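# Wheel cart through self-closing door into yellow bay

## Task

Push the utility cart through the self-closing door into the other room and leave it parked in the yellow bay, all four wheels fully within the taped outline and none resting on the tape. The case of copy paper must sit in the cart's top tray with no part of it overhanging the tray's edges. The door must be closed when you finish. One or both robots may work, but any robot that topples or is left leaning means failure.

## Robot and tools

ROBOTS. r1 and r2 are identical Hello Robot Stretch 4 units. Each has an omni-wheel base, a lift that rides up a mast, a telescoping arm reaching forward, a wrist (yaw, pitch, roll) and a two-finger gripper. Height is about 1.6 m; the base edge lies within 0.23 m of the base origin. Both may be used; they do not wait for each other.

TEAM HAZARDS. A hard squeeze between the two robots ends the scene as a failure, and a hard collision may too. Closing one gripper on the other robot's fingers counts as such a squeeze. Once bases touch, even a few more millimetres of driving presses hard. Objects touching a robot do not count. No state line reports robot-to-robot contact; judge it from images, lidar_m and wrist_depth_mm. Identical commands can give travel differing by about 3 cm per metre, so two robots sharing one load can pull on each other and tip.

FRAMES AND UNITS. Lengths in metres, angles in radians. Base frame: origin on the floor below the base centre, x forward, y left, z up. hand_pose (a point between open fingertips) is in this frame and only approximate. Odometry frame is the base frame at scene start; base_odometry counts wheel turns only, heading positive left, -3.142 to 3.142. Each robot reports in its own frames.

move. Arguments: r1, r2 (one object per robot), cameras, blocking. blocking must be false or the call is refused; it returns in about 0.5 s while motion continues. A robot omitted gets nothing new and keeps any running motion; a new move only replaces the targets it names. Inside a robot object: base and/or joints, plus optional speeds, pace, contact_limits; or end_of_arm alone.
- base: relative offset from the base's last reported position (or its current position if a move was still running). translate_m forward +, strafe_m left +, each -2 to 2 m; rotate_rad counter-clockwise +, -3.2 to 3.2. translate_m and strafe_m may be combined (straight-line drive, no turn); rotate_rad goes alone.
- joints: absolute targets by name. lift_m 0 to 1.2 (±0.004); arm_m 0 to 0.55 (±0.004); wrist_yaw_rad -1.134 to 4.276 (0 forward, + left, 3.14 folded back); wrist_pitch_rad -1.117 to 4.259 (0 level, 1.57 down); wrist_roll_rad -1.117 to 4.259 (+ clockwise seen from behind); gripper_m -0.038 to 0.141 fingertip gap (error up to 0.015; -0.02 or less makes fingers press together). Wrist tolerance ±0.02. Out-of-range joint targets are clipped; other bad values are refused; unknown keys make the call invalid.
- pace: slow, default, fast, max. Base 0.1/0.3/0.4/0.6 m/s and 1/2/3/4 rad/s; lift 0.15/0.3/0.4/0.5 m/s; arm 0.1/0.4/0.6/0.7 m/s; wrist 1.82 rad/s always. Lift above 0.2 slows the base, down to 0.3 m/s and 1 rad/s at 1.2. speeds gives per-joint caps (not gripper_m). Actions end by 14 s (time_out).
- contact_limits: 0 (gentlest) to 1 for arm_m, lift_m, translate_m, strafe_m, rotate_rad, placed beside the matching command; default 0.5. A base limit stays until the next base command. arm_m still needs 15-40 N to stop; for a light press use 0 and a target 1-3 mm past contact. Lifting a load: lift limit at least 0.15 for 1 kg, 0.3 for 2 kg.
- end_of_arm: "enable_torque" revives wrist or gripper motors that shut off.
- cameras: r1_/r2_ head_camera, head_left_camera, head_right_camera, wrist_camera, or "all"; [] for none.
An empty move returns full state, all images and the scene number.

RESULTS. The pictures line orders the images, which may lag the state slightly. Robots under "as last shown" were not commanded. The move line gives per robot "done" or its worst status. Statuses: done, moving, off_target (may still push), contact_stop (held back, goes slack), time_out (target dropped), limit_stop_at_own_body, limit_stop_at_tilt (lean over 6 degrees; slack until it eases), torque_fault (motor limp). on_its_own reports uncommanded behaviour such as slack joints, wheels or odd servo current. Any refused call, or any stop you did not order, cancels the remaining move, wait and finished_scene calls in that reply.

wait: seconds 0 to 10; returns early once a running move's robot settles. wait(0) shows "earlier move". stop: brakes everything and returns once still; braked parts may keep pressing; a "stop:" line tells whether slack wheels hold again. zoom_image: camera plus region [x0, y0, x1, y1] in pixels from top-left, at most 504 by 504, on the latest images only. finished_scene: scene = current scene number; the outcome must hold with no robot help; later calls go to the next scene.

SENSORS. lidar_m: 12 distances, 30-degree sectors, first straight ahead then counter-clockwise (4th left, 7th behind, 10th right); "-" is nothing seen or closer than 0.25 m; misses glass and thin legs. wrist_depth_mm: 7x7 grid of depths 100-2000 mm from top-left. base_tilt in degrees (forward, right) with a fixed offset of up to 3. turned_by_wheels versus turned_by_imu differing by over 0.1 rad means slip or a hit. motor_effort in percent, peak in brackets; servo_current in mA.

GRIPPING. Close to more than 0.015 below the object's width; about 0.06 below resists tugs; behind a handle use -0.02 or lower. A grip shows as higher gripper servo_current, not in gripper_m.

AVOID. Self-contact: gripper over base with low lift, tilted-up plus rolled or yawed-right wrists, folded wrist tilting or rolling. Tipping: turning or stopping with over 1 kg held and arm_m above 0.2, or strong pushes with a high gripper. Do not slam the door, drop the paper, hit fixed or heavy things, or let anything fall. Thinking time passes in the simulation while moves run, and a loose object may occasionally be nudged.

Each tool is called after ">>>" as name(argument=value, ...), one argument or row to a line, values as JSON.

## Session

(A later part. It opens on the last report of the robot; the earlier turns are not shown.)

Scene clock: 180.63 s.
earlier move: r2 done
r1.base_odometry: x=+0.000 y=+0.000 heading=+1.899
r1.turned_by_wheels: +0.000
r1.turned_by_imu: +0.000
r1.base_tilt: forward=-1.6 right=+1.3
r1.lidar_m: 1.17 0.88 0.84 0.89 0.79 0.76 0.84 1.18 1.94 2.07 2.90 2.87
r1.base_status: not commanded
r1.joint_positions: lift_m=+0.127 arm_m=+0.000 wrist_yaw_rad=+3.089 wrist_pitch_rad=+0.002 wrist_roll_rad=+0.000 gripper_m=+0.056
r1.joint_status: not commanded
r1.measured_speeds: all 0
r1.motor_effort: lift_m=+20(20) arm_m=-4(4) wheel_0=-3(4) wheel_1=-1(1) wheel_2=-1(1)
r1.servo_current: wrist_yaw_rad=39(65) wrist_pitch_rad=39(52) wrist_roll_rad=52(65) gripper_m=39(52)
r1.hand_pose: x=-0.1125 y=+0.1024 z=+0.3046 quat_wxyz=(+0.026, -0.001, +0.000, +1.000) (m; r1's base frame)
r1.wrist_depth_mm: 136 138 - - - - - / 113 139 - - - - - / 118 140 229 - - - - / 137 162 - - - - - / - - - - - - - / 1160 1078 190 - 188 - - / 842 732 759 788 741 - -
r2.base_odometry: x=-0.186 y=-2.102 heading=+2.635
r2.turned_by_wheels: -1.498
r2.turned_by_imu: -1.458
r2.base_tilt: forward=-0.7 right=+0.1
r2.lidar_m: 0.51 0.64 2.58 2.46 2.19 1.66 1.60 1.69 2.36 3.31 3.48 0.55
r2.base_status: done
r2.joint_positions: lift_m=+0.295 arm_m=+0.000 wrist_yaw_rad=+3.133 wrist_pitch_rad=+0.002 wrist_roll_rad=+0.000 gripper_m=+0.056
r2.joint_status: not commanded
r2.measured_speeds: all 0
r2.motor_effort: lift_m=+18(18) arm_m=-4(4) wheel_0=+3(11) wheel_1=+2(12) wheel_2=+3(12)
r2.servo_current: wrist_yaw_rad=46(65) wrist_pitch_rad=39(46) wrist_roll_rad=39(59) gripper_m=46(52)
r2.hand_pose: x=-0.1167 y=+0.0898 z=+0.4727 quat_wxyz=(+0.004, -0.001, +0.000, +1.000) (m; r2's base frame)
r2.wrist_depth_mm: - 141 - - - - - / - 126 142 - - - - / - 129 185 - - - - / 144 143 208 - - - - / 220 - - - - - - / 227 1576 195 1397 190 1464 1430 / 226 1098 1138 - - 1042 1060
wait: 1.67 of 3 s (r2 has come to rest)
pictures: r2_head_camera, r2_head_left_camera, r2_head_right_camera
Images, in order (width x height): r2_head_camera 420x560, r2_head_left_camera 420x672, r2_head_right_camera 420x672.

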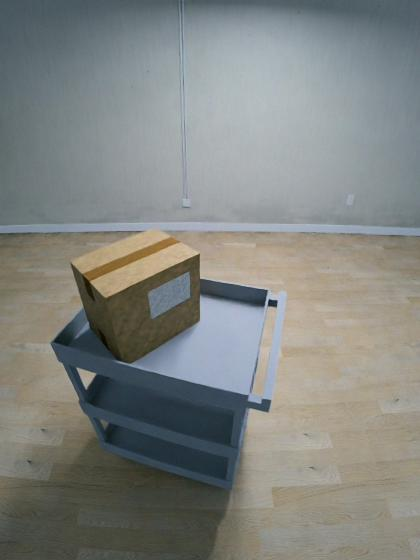

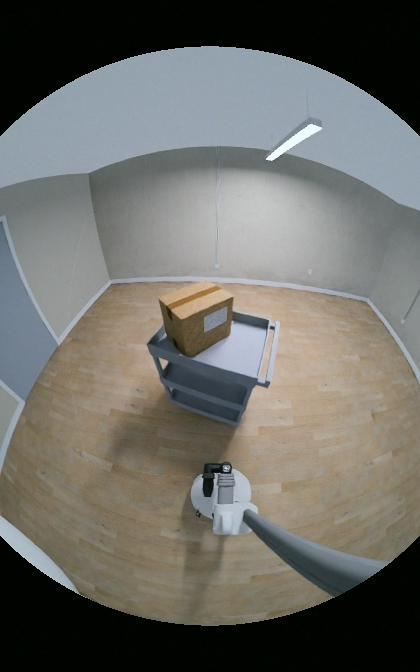

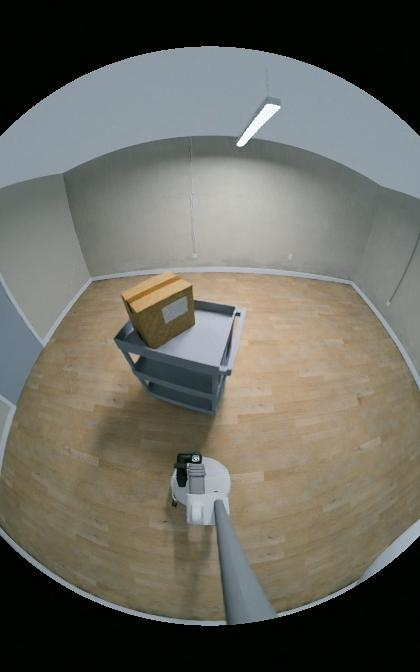

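>>> move(
  r2={"base": {"rotate_rad": 2.27}, "joints": {"lift_m": 0.68}},
  r1={"base": {"rotate_rad": -0.35}},
  blocking=false,
)

>>> wait(
  seconds=2.5,
)

>>> wait(
  seconds=2,
)

>>> move(
  r2={"joints": {"wrist_yaw_rad": 0.0}},
  blocking=false,
)

>>> wait(
  seconds=3,
  cameras=["r2_head_camera", "r2_wrist_camera", "r1_head_camera"],
)

Scene clock: 346.67 s.
move: r1 moving; r2 moving
r1.base_odometry: x=+0.000 y=+0.000 heading=+1.661
r1.turned_by_wheels: -0.238
r1.turned_by_imu: -0.239
r1.base_tilt: forward=-1.6 right=+1.3
r1.lidar_m: 1.68 0.94 0.83 0.86 0.85 0.76 0.78 0.95 1.86 1.95 2.36 3.93
r1.base_status: rotate_rad moving
r1.joint_positions: lift_m=+0.127 arm_m=+0.000 wrist_yaw_rad=+3.089 wrist_pitch_rad=+0.002 wrist_roll_rad=+0.000 gripper_m=+0.056
r1.joint_status: not commanded
r1.measured_speeds: translate_m=+0.000 strafe_m=-0.001 rotate_rad=-0.705 lift_m=+0.000 arm_m=+0.000 wrist_yaw_rad=+0.000 wrist_pitch_rad=+0.000 wrist_roll_rad=+0.000
r1.motor_effort: lift_m=+20(20) arm_m=-4(4) wheel_0=+2(8) wheel_1=+4(8) wheel_2=+2(7)
r1.servo_current: wrist_yaw_rad=39(65) wrist_pitch_rad=39(46) wrist_roll_rad=52(59) gripper_m=39(46)
r1.hand_pose: x=-0.1125 y=+0.1024 z=+0.3046 quat_wxyz=(+0.026, -0.001, +0.000, +1.000) (m; r1's base frame)
r1.wrist_depth_mm: 136 138 - - - - - / 113 139 - - - - - / 118 140 228 - - - - / 137 162 - - - - - / - - - - - - - / 976 - 191 - 187 - - / 842 741 759 143 741 699 -
r2.base_odometry: x=-0.186 y=-2.102 heading=+2.886
r2.turned_by_wheels: +0.251
r2.turned_by_imu: +0.244
r2.base_tilt: forward=-0.6 right=+0.0
r2.lidar_m: 0.58 0.81 2.48 2.50 1.83 1.61 1.61 1.87 3.30 3.32 3.58 0.53
r2.base_status: rotate_rad moving
r2.joint_positions: lift_m=+0.333 arm_m=+0.000 wrist_yaw_rad=+3.133 wrist_pitch_rad=+0.002 wrist_roll_rad=+0.000 gripper_m=+0.056
r2.joint_status: lift_m moving
r2.measured_speeds: translate_m=+0.002 strafe_m=+0.000 rotate_rad=+0.968 lift_m=+0.146 arm_m=+0.000 wrist_yaw_rad=+0.000 wrist_pitch_rad=+0.000 wrist_roll_rad=+0.000
r2.motor_effort: lift_m=+23(25) arm_m=-4(4) wheel_0=-9(10) wheel_1=-10(10) wheel_2=-12(12)
r2.servo_current: wrist_yaw_rad=46(65) wrist_pitch_rad=39(39) wrist_roll_rad=52(59) gripper_m=52(59)
r2.hand_pose: x=-0.1167 y=+0.0898 z=+0.5103 quat_wxyz=(+0.004, -0.001, +0.000, +1.000) (m; r2's base frame)
r2.wrist_depth_mm: - 141 - - - - - / - 126 142 - - - - / - 129 185 - - - - / 144 143 208 - - - - / 230 - - - - - - / 226 1661 195 1397 190 - 1366 / 226 1138 1229 - - 1098 1118
pictures: none

Scene clock: 347.30 s.
earlier move: r1 done; r2 moving
r1.base_odometry: x=+0.000 y=+0.000 heading=+1.549
r1.turned_by_wheels: -0.112
r1.turned_by_imu: -0.113
r1.base_tilt: forward=-1.6 right=+1.3
r1.lidar_m: 2.05 1.03 0.83 0.83 0.94 0.79 0.75 0.88 1.49 1.96 2.18 3.61
r1.base_status: done
r1.joint_positions: lift_m=+0.127 arm_m=+0.000 wrist_yaw_rad=+3.089 wrist_pitch_rad=+0.002 wrist_roll_rad=+0.000 gripper_m=+0.056
r1.joint_status: not commanded
r1.measured_speeds: all 0
r1.motor_effort: lift_m=+20(20) arm_m=-4(4) wheel_0=+3(8) wheel_1=+0(8) wheel_2=-1(7)
r1.servo_current: wrist_yaw_rad=46(65) wrist_pitch_rad=33(46) wrist_roll_rad=52(65) gripper_m=39(46)
r1.hand_pose: x=-0.1125 y=+0.1024 z=+0.3046 quat_wxyz=(+0.026, -0.001, +0.000, +1.000) (m; r1's base frame)
r1.wrist_depth_mm: 136 138 - - - - - / 113 139 - - - - - / 118 139 229 - - - - / 137 162 - - - - - / - - - - - - - / - - 190 - 187 - - / 842 759 759 143 750 750 768
r2.base_odometry: x=-0.186 y=-2.102 heading=-2.376
r2.turned_by_wheels: +1.021
r2.turned_by_imu: +0.992
r2.base_tilt: forward=-0.7 right=+0.0
r2.lidar_m: 2.49 2.52 1.89 1.63 1.61 1.87 3.30 3.31 3.66 0.54 0.54 0.79
r2.base_status: rotate_rad moving
r2.joint_positions: lift_m=+0.486 arm_m=+0.000 wrist_yaw_rad=+3.133 wrist_pitch_rad=+0.002 wrist_roll_rad=+0.000 gripper_m=+0.056
r2.joint_status: lift_m moving
r2.measured_speeds: translate_m=-0.001 strafe_m=+0.000 rotate_rad=+2.000 lift_m=+0.300 arm_m=+0.000 wrist_yaw_rad=+0.000 wrist_pitch_rad=+0.000 wrist_roll_rad=+0.000
r2.motor_effort: lift_m=+24(25) arm_m=-4(4) wheel_0=-6(10) wheel_1=-6(10) wheel_2=-11(13)
r2.servo_current: wrist_yaw_rad=39(65) wrist_pitch_rad=39(52) wrist_roll_rad=52(59) gripper_m=52(59)
r2.hand_pose: x=-0.1167 y=+0.0898 z=+0.6634 quat_wxyz=(+0.004, -0.001, +0.000, +1.000) (m; r2's base frame)
r2.wrist_depth_mm: - 141 - - - 1983 - / - 126 151 - - - 1661 / - 129 185 - - - - / 144 143 265 - - - - / 229 - - - - - - / 227 - 196 - 192 - - / 226 1397 1537 - - 1464 1366
wait: 0.63 of 2.5 s (r1 has come to rest)
pictures: none

Scene clock: 348.73 s.
earlier move: r2 done
r1.base_odometry: x=+0.000 y=+0.000 heading=+1.549
r1.turned_by_wheels: +0.000
r1.turned_by_imu: +0.000
r1.base_tilt: forward=-1.6 right=+1.3
r1.lidar_m: 2.04 1.02 0.86 0.84 0.95 0.77 0.76 0.89 1.50 1.96 2.21 3.63
r1.base_status: done
r1.joint_positions: lift_m=+0.127 arm_m=+0.000 wrist_yaw_rad=+3.089 wrist_pitch_rad=+0.002 wrist_roll_rad=+0.000 gripper_m=+0.056
r1.joint_status: not commanded
r1.measured_speeds: all 0
r1.motor_effort: lift_m=+20(20) arm_m=-4(4) wheel_0=+2(8) wheel_1=+0(8) wheel_2=-1(7)
r1.servo_current: wrist_yaw_rad=39(72) wrist_pitch_rad=46(46) wrist_roll_rad=33(65) gripper_m=39(46)
r1.hand_pose: x=-0.1125 y=+0.1024 z=+0.3046 quat_wxyz=(+0.026, -0.001, +0.000, +1.000) (m; r1's base frame)
r1.wrist_depth_mm: 136 139 - - - - - / 113 139 - - - - - / 118 140 229 - - - - / 137 161 - - - - - / - - - - - - - / - - 190 - 187 - - / 842 741 759 143 750 741 768
r2.base_odometry: x=-0.186 y=-2.102 heading=-1.379
r2.turned_by_wheels: +0.998
r2.turned_by_imu: +0.973
r2.base_tilt: forward=-0.7 right=+0.1
r2.lidar_m: 1.91 1.60 1.59 1.80 2.94 3.30 3.70 0.53 0.55 0.74 2.47 2.51
r2.base_status: done
r2.joint_positions: lift_m=+0.680 arm_m=+0.000 wrist_yaw_rad=+3.133 wrist_pitch_rad=+0.002 wrist_roll_rad=+0.000 gripper_m=+0.056
r2.joint_status: all done
r2.measured_speeds: all 0
r2.motor_effort: lift_m=+21(25) arm_m=-4(5) wheel_0=-3(10) wheel_1=-2(10) wheel_2=-5(13)
r2.servo_current: wrist_yaw_rad=46(65) wrist_pitch_rad=39(52) wrist_roll_rad=46(65) gripper_m=46(59)
r2.hand_pose: x=-0.1167 y=+0.0898 z=+0.8575 quat_wxyz=(+0.004, -0.001, +0.000, +1.000) (m; r2's base frame)
r2.wrist_depth_mm: - 141 - - - - - / - 126 150 - - - - / - 129 184 - - - - / 144 143 272 - - - - / 229 - - - - - - / 227 - 196 - 191 - - / 226 1756 1983 - - 1863 1808
wait: 1.43 of 2 s (r2 has come to rest)
pictures: none

Scene clock: 349.23 s.
move: r2 moving
r1: as last shown
r1.lidar_m: 2.02 1.03 0.86 0.84 0.92 0.78 0.78 0.90 1.52 1.94 2.19 3.65
r1.motor_effort: lift_m=+20(20) arm_m=-4(4) wheel_0=+3(3) wheel_1=+0(1) wheel_2=-1(1)
r1.servo_current: wrist_yaw_rad=46(65) wrist_pitch_rad=39(46) wrist_roll_rad=39(65) gripper_m=39(46)
r1.wrist_depth_mm: 136 138 - - - - - / 113 139 - - - - - / 118 140 229 - - - - / 137 162 - - - - - / - - - - - - - / - - 190 - 188 - - / 842 750 768 143 741 741 768
r2.base_odometry: x=-0.186 y=-2.102 heading=-1.379
r2.turned_by_wheels: +0.000
r2.turned_by_imu: +0.000
r2.base_tilt: forward=-0.7 right=+0.1
r2.lidar_m: 1.95 1.62 1.60 1.82 2.98 3.30 3.73 0.52 0.55 0.75 2.45 2.52
r2.base_status: not commanded
r2.joint_positions: lift_m=+0.680 arm_m=+0.000 wrist_yaw_rad=+2.570 wrist_pitch_rad=+0.002 wrist_roll_rad=+0.000 gripper_m=+0.056
r2.joint_status: wrist_yaw_rad moving
r2.measured_speeds: translate_m=+0.000 strafe_m=+0.000 rotate_rad=+0.000 lift_m=+0.000 arm_m=+0.000 wrist_yaw_rad=-1.740 wrist_pitch_rad=+0.000 wrist_roll_rad=+0.000
r2.motor_effort: lift_m=+21(21) arm_m=-4(5) wheel_0=-3(4) wheel_1=-2(2) wheel_2=-5(5)
r2.servo_current: wrist_yaw_rad=72(150) wrist_pitch_rad=39(46) wrist_roll_rad=46(52) gripper_m=46(52)
r2.hand_pose: x=-0.0242 y=+0.2296 z=+0.8575 quat_wxyz=(+0.282, -0.001, +0.000, +0.959) (m; r2's base frame)
r2.wrist_depth_mm: - - - - - - - / - - - - - - - / - - - - - - - / - - - - - - - / - - - - - - - / - - 196 - 191 - - / 1921 1808 1983 - - 1863 1808
pictures: none

Scene clock: 351.13 s.
earlier move: r2 done
r1.base_odometry: x=+0.000 y=+0.000 heading=+1.549
r1.turned_by_wheels: +0.000
r1.turned_by_imu: +0.000
r1.base_tilt: forward=-1.6 right=+1.3
r1.lidar_m: 2.07 0.99 0.84 0.85 0.93 0.78 0.78 0.89 1.53 1.94 2.20 3.64
r1.base_status: not commanded
r1.joint_positions: lift_m=+0.127 arm_m=+0.000 wrist_yaw_rad=+3.089 wrist_pitch_rad=+0.002 wrist_roll_rad=+0.000 gripper_m=+0.056
r1.joint_status: not commanded
r1.measured_speeds: all 0
r1.motor_effort: lift_m=+20(20) arm_m=-4(4) wheel_0=+2(3) wheel_1=+0(1) wheel_2=-1(1)
r1.servo_current: wrist_yaw_rad=39(65) wrist_pitch_rad=46(52) wrist_roll_rad=33(65) gripper_m=39(46)
r1.hand_pose: x=-0.1125 y=+0.1024 z=+0.3046 quat_wxyz=(+0.026, -0.001, +0.000, +1.000) (m; r1's base frame)
r1.wrist_depth_mm: 136 138 - - - - - / 114 139 - - - - - / 118 140 229 - - - - / 137 162 - - - - - / - - - - - - - / - - 190 - 187 - - / 842 750 750 143 741 741 759
r2.base_odometry: x=-0.186 y=-2.102 heading=-1.379
r2.turned_by_wheels: +0.000
r2.turned_by_imu: +0.000
r2.base_tilt: forward=-0.7 right=+0.1
r2.lidar_m: 1.97 1.61 1.60 1.84 2.95 3.31 3.70 0.51 0.56 0.75 2.49 2.51
r2.base_status: not commanded
r2.joint_positions: lift_m=+0.680 arm_m=+0.000 wrist_yaw_rad=+0.003 wrist_pitch_rad=+0.002 wrist_roll_rad=+0.000 gripper_m=+0.056
r2.joint_status: all done
r2.measured_speeds: all 0
r2.motor_effort: lift_m=+21(21) arm_m=-4(5) wheel_0=-4(4) wheel_1=-2(2) wheel_2=-5(5)
r2.servo_current: wrist_yaw_rad=59(156) wrist_pitch_rad=46(46) wrist_roll_rad=39(65) gripper_m=52(52)
r2.hand_pose: x=+0.4596 y=-0.0866 z=+0.8575 quat_wxyz=(+1.000, +0.000, +0.001, +0.001) (m; r2's base frame)
r2.wrist_depth_mm: - - - - - - - / - - - - - - - / - - - - - - - / - - - - - - - / - - - - - - - / - - 189 - 191 - - / - - - - - 1808 1708
wait: 1.90 of 3 s (r2 has come to rest)
pictures: r1_head_camera, r2_head_camera, r2_wrist_camera
Images, in order (width x height): r1_head_camera 420x560, r2_head_camera 420x560, r2_wrist_camera 616x392.

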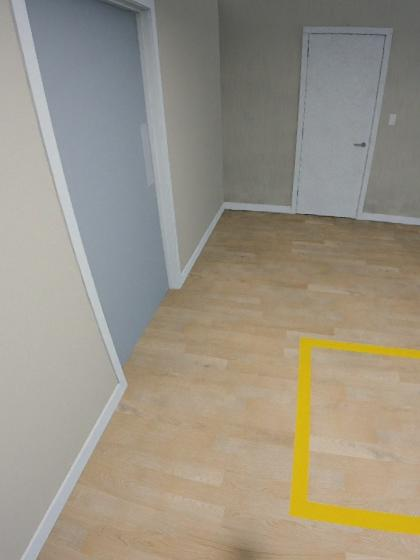

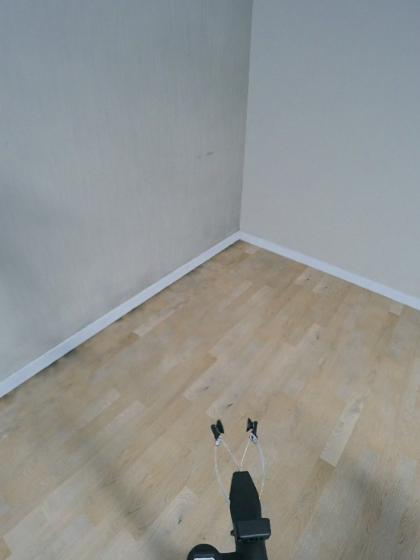

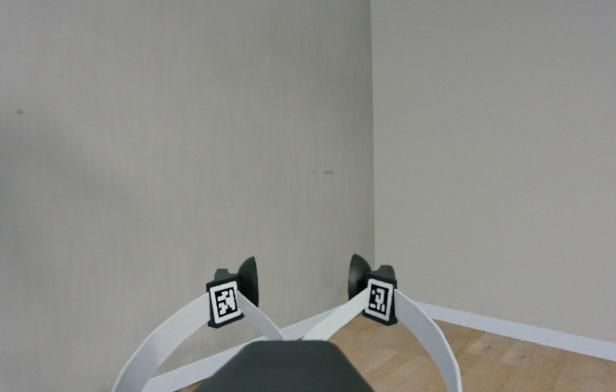

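>>> move(
  r2={"base": {"translate_m": 0.85, "strafe_m": -1.6}},
  blocking=false,
)

>>> wait(
  seconds=9,
  cameras=["r2_head_camera", "r2_wrist_camera", "r2_head_left_camera", "r2_head_right_camera"],
)

Scene clock: 404.70 s.
move: r2 moving
r1: as last shown
r1.lidar_m: 2.06 1.01 0.83 0.83 0.94 0.76 0.76 0.89 1.52 1.93 2.18 3.65
r1.servo_current: wrist_yaw_rad=46(59) wrist_pitch_rad=46(46) wrist_roll_rad=46(52) gripper_m=46(52)
r1.wrist_depth_mm: 136 138 - - - - - / 113 139 - - - - - / 118 140 229 - - - - / 137 162 - - - - - / - - - - - - - / - - 190 - 188 - - / 854 759 759 143 741 732 759
r2.base_odometry: x=-0.210 y=-2.121 heading=-1.379
r2.turned_by_wheels: -0.001
r2.turned_by_imu: +0.000
r2.base_tilt: forward=-0.7 right=+0.1
r2.lidar_m: 1.97 1.62 1.60 1.82 2.97 3.33 3.76 0.51 0.52 0.74 2.43 2.47
r2.base_status: translate_m moving; strafe_m moving
r2.joint_positions: lift_m=+0.680 arm_m=+0.000 wrist_yaw_rad=+0.003 wrist_pitch_rad=+0.002 wrist_roll_rad=+0.000 gripper_m=+0.056
r2.joint_status: not commanded
r2.measured_speeds: translate_m=+0.055 strafe_m=-0.109 rotate_rad=-0.002 lift_m=+0.000 arm_m=+0.000 wrist_yaw_rad=+0.000 wrist_pitch_rad=+0.000 wrist_roll_rad=+0.000
r2.motor_effort: lift_m=+21(21) arm_m=-4(4) wheel_0=+7(12) wheel_1=-8(9) wheel_2=-11(11)
r2.servo_current: wrist_yaw_rad=39(59) wrist_pitch_rad=33(46) wrist_roll_rad=46(52) gripper_m=46(52)
r2.hand_pose: x=+0.4596 y=-0.0866 z=+0.8575 quat_wxyz=(+1.000, +0.000, +0.001, +0.001) (m; r2's base frame)
r2.wrist_depth_mm: - - - - - - - / - - - - - - - / - - - - - - - / - - - - - - - / - - - - - - - / - - 190 - 192 - - / - - - - - 1808 1756
pictures: none

Scene clock: 411.73 s.
earlier move: r2 done
r1.base_odometry: x=+0.000 y=+0.000 heading=+1.549
r1.turned_by_wheels: +0.000
r1.turned_by_imu: +0.000
r1.base_tilt: forward=-1.6 right=+1.2
r1.lidar_m: 2.06 1.03 0.85 0.83 0.93 0.76 0.78 0.89 1.52 1.93 2.19 3.65
r1.base_status: not commanded
r1.joint_positions: lift_m=+0.127 arm_m=+0.000 wrist_yaw_rad=+3.089 wrist_pitch_rad=+0.002 wrist_roll_rad=+0.000 gripper_m=+0.056
r1.joint_status: not commanded
r1.measured_speeds: all 0
r1.motor_effort: lift_m=+20(20) arm_m=-4(4) wheel_0=+2(3) wheel_1=+1(1) wheel_2=-1(1)
r1.servo_current: wrist_yaw_rad=46(65) wrist_pitch_rad=39(52) wrist_roll_rad=46(72) gripper_m=46(52)
r1.hand_pose: x=-0.1125 y=+0.1024 z=+0.3046 quat_wxyz=(+0.026, -0.001, +0.000, +1.000) (m; r1's base frame)
r1.wrist_depth_mm: 136 139 - - - - - / 113 139 - - - - - / 118 140 229 - - - - / 137 162 - - - - - / - - - - - - - / - - 190 - 187 - - / 854 741 759 143 741 732 759
r2.base_odometry: x=-1.594 y=-3.241 heading=-1.379
r2.turned_by_wheels: +0.000
r2.turned_by_imu: +0.003
r2.base_tilt: forward=-0.7 right=+0.1
r2.lidar_m: 0.93 1.53 2.22 2.54 4.10 1.19 3.05 2.53 1.87 1.00 0.81 0.77
r2.base_status: done
r2.joint_positions: lift_m=+0.680 arm_m=+0.000 wrist_yaw_rad=+0.003 wrist_pitch_rad=+0.002 wrist_roll_rad=+0.000 gripper_m=+0.056
r2.joint_status: not commanded
r2.measured_speeds: all 0
r2.motor_effort: lift_m=+21(21) arm_m=-4(4) wheel_0=+2(14) wheel_1=-3(10) wheel_2=-6(11)
r2.servo_current: wrist_yaw_rad=52(65) wrist_pitch_rad=39(52) wrist_roll_rad=52(65) gripper_m=46(52)
r2.hand_pose: x=+0.4596 y=-0.0866 z=+0.8575 quat_wxyz=(+1.000, +0.000, +0.001, +0.001) (m; r2's base frame)
r2.wrist_depth_mm: - - - - - - - / - - - - - - - / - - - - - - - / - - - - - 504 - / - - - - - - - / - 1863 190 - 188 - - / - 124 - - - - -
wait: 7.03 of 9 s (r2 has come to rest)
pictures: r2_head_camera, r2_head_left_camera, r2_head_right_camera, r2_wrist_camera
Images, in order (width x height): r2_head_camera 420x560, r2_head_left_camera 420x672, r2_head_right_camera 420x672, r2_wrist_camera 616x392.

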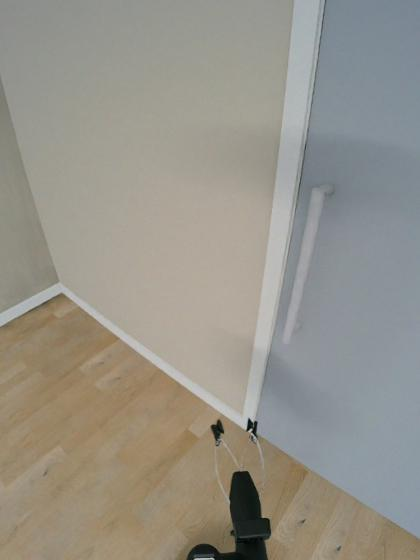

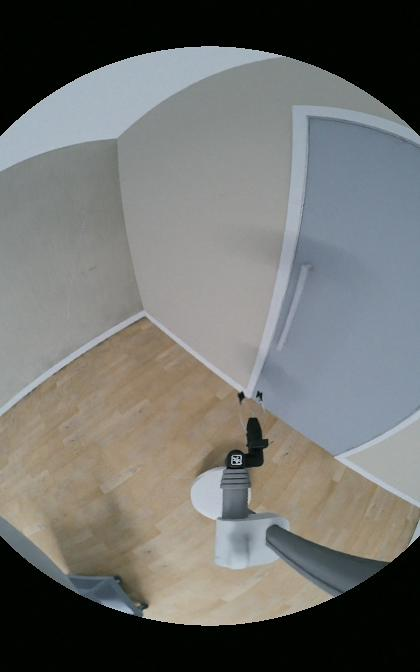

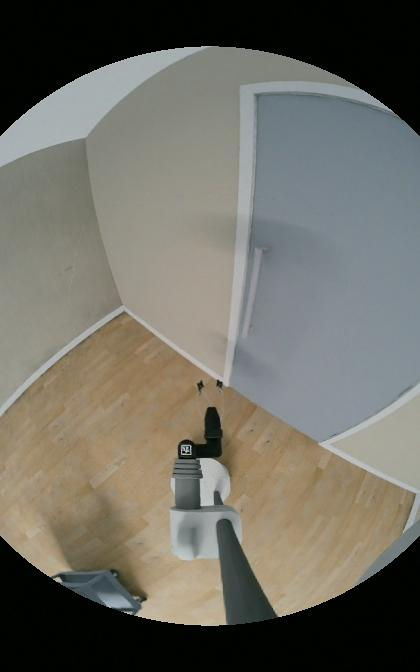

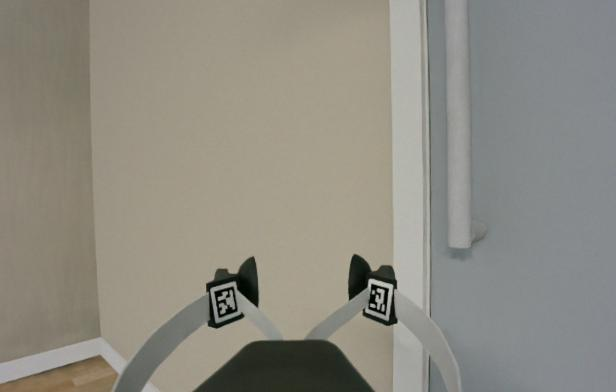

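>>> move(
  r2={"base": {"translate_m": 0.0, "strafe_m": -0.2}, "joints": {"lift_m": 0.78, "gripper_m": 0.1}},
  blocking=false,
)

>>> wait(
  seconds=3,
)

>>> wait(
  seconds=0.3,
  cameras=["r2_head_camera", "r2_wrist_camera"],
)

Scene clock: 422.13 s.
move: r2 moving
r1: as last shown
r1.base_tilt: forward=-1.6 right=+1.3
r1.lidar_m: 2.10 1.01 0.84 0.84 0.94 0.76 0.76 0.90 1.52 1.93 2.19 3.64
r1.motor_effort: lift_m=+20(20) arm_m=-4(4) wheel_0=+2(3) wheel_1=+0(1) wheel_2=-1(1)
r1.servo_current: wrist_yaw_rad=46(72) wrist_pitch_rad=52(52) wrist_roll_rad=59(65) gripper_m=39(46)
r1.wrist_depth_mm: 136 139 - - - - - / 114 139 - - - - - / 117 140 229 - - - - / 137 162 - - - - - / - - - - - - - / - - 190 - 187 - - / 842 741 759 143 750 732 768
r2.base_odometry: x=-1.630 y=-3.248 heading=-1.379
r2.turned_by_wheels: +0.000
r2.turned_by_imu: +0.000
r2.base_tilt: forward=-0.7 right=+0.0
r2.lidar_m: 0.89 1.45 2.26 2.55 1.89 1.23 3.02 2.51 1.78 0.96 0.79 0.78
r2.base_status: translate_m moving; strafe_m moving
r2.joint_positions: lift_m=+0.718 arm_m=+0.000 wrist_yaw_rad=+0.003 wrist_pitch_rad=+0.002 wrist_roll_rad=+0.000 gripper_m=+0.075
r2.joint_status: lift_m moving; gripper_m moving
r2.measured_speeds: translate_m=+0.001 strafe_m=-0.142 rotate_rad=-0.004 lift_m=+0.146 arm_m=+0.000 wrist_yaw_rad=+0.000 wrist_pitch_rad=+0.000 wrist_roll_rad=+0.000
r2.motor_effort: lift_m=+24(25) arm_m=-4(4) wheel_0=+13(13) wheel_1=-12(13) wheel_2=+1(4)
r2.servo_current: wrist_yaw_rad=46(65) wrist_pitch_rad=33(46) wrist_roll_rad=39(52) gripper_m=91(91)
r2.hand_pose: x=+0.4596 y=-0.0866 z=+0.8954 quat_wxyz=(+1.000, +0.000, +0.001, +0.001) (m; r2's base frame)
r2.wrist_depth_mm: - - - - 609 - - / - - - - 597 - - / - - - - 615 - - / - - - - 621 - - / - - - - 228 - - / - - 189 - 188 - - / - 140 - - - - -
pictures: none

Scene clock: 423.60 s.
earlier move: r2 done
r1.base_odometry: x=+0.000 y=+0.000 heading=+1.549
r1.turned_by_wheels: +0.000
r1.turned_by_imu: +0.000
r1.base_tilt: forward=-1.6 right=+1.3
r1.lidar_m: 2.02 1.01 0.84 0.85 0.95 0.79 0.77 0.89 1.53 1.95 2.20 3.63
r1.base_status: not commanded
r1.joint_positions: lift_m=+0.127 arm_m=+0.000 wrist_yaw_rad=+3.089 wrist_pitch_rad=+0.002 wrist_roll_rad=+0.000 gripper_m=+0.056
r1.joint_status: not commanded
r1.measured_speeds: all 0
r1.motor_effort: lift_m=+20(20) arm_m=-4(4) wheel_0=+2(3) wheel_1=+0(1) wheel_2=-1(1)
r1.servo_current: wrist_yaw_rad=59(72) wrist_pitch_rad=46(52) wrist_roll_rad=59(65) gripper_m=39(46)
r1.hand_pose: x=-0.1125 y=+0.1024 z=+0.3046 quat_wxyz=(+0.026, -0.001, +0.000, +1.000) (m; r1's base frame)
r1.wrist_depth_mm: 136 139 - - - - - / 113 139 - - - - - / 118 140 229 - - - - / 137 162 - - - - - / - - - - - - - / - - 190 - 187 - - / 842 750 750 143 741 741 768
r2.base_odometry: x=-1.790 y=-3.279 heading=-1.379
r2.turned_by_wheels: +0.000
r2.turned_by_imu: +0.000
r2.base_tilt: forward=-0.7 right=+0.1
r2.lidar_m: 0.76 1.25 2.39 2.71 1.42 1.35 2.88 2.38 1.55 0.82 0.65 0.67
r2.base_status: done
r2.joint_positions: lift_m=+0.780 arm_m=+0.000 wrist_yaw_rad=+0.003 wrist_pitch_rad=+0.002 wrist_roll_rad=+0.000 gripper_m=+0.100
r2.joint_status: all done
r2.measured_speeds: all 0
r2.motor_effort: lift_m=+21(25) arm_m=-4(4) wheel_0=+1(15) wheel_1=-3(13) wheel_2=+0(4)
r2.servo_current: wrist_yaw_rad=33(65) wrist_pitch_rad=39(46) wrist_roll_rad=52(65) gripper_m=46(91)
r2.hand_pose: x=+0.4596 y=-0.0866 z=+0.9575 quat_wxyz=(+1.000, +0.000, +0.001, +0.001) (m; r2's base frame)
r2.wrist_depth_mm: - - - 500 - - 375 / 1863 - - 508 - 404 375 / 1863 - - 512 - - 377 / 1921 - - 512 - - 384 / - - - 517 - - 379 / - - 188 517 187 - 389 / - - - - - - 392
wait: 1.47 of 3 s (r2 has come to rest)
pictures: none

Scene clock: 423.90 s.
r1.base_odometry: x=+0.000 y=+0.000 heading=+1.549
r1.turned_by_wheels: +0.000
r1.turned_by_imu: +0.000
r1.base_tilt: forward=-1.6 right=+1.3
r1.lidar_m: 2.06 1.03 0.83 0.84 0.93 0.78 0.76 0.88 1.50 1.94 2.16 3.65
r1.base_status: not commanded
r1.joint_positions: lift_m=+0.127 arm_m=+0.000 wrist_yaw_rad=+3.089 wrist_pitch_rad=+0.002 wrist_roll_rad=+0.000 gripper_m=+0.056
r1.joint_status: not commanded
r1.measured_speeds: all 0
r1.motor_effort: lift_m=+20(20) arm_m=-4(4) wheel_0=+3(3) wheel_1=+0(1) wheel_2=-1(1)
r1.servo_current: wrist_yaw_rad=46(72) wrist_pitch_rad=46(52) wrist_roll_rad=65(65) gripper_m=39(46)
r1.hand_pose: x=-0.1125 y=+0.1024 z=+0.3046 quat_wxyz=(+0.026, -0.001, +0.000, +1.000) (m; r1's base frame)
r1.wrist_depth_mm: 136 138 - - - - - / 114 139 - - - - - / 118 140 229 - - - - / 137 162 - - - - - / - - - - - - - / - - 190 - 188 - - / 842 741 759 143 750 741 759
r2.base_odometry: x=-1.790 y=-3.279 heading=-1.379
r2.turned_by_wheels: +0.000
r2.turned_by_imu: +0.000
r2.base_tilt: forward=-0.7 right=+0.0
r2.lidar_m: 0.74 1.28 2.38 2.68 1.42 1.35 2.85 2.36 1.55 0.83 0.69 0.68
r2.base_status: done
r2.joint_positions: lift_m=+0.780 arm_m=+0.000 wrist_yaw_rad=+0.003 wrist_pitch_rad=+0.002 wrist_roll_rad=+0.000 gripper_m=+0.100
r2.joint_status: all done
r2.measured_speeds: all 0
r2.motor_effort: lift_m=+21(25) arm_m=-4(4) wheel_0=+2(15) wheel_1=-3(13) wheel_2=+0(4)
r2.servo_current: wrist_yaw_rad=46(65) wrist_pitch_rad=39(46) wrist_roll_rad=46(65) gripper_m=46(91)
r2.hand_pose: x=+0.4596 y=-0.0866 z=+0.9575 quat_wxyz=(+1.000, +0.000, +0.001, +0.001) (m; r2's base frame)
r2.wrist_depth_mm: - - - 504 - - 375 / 1808 - - 508 - 407 379 / 1921 - - 512 - - 375 / 1863 - - 512 - - 382 / - - - 512 - - 379 / - - 189 521 187 - 387 / - - - - - - 389
wait: 0.30 s; at rest by 0.27 s
pictures: r2_head_camera, r2_wrist_camera
Images, in order (width x height): r2_head_camera 420x560, r2_wrist_camera 616x392.

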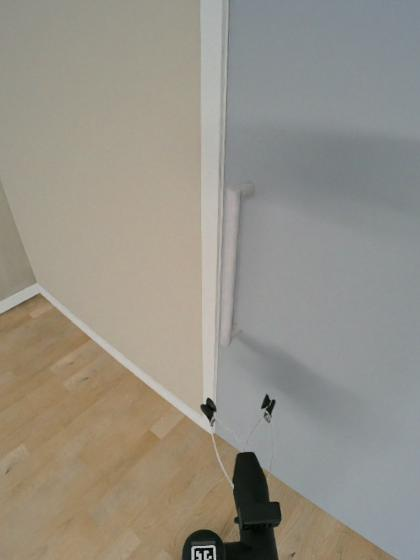

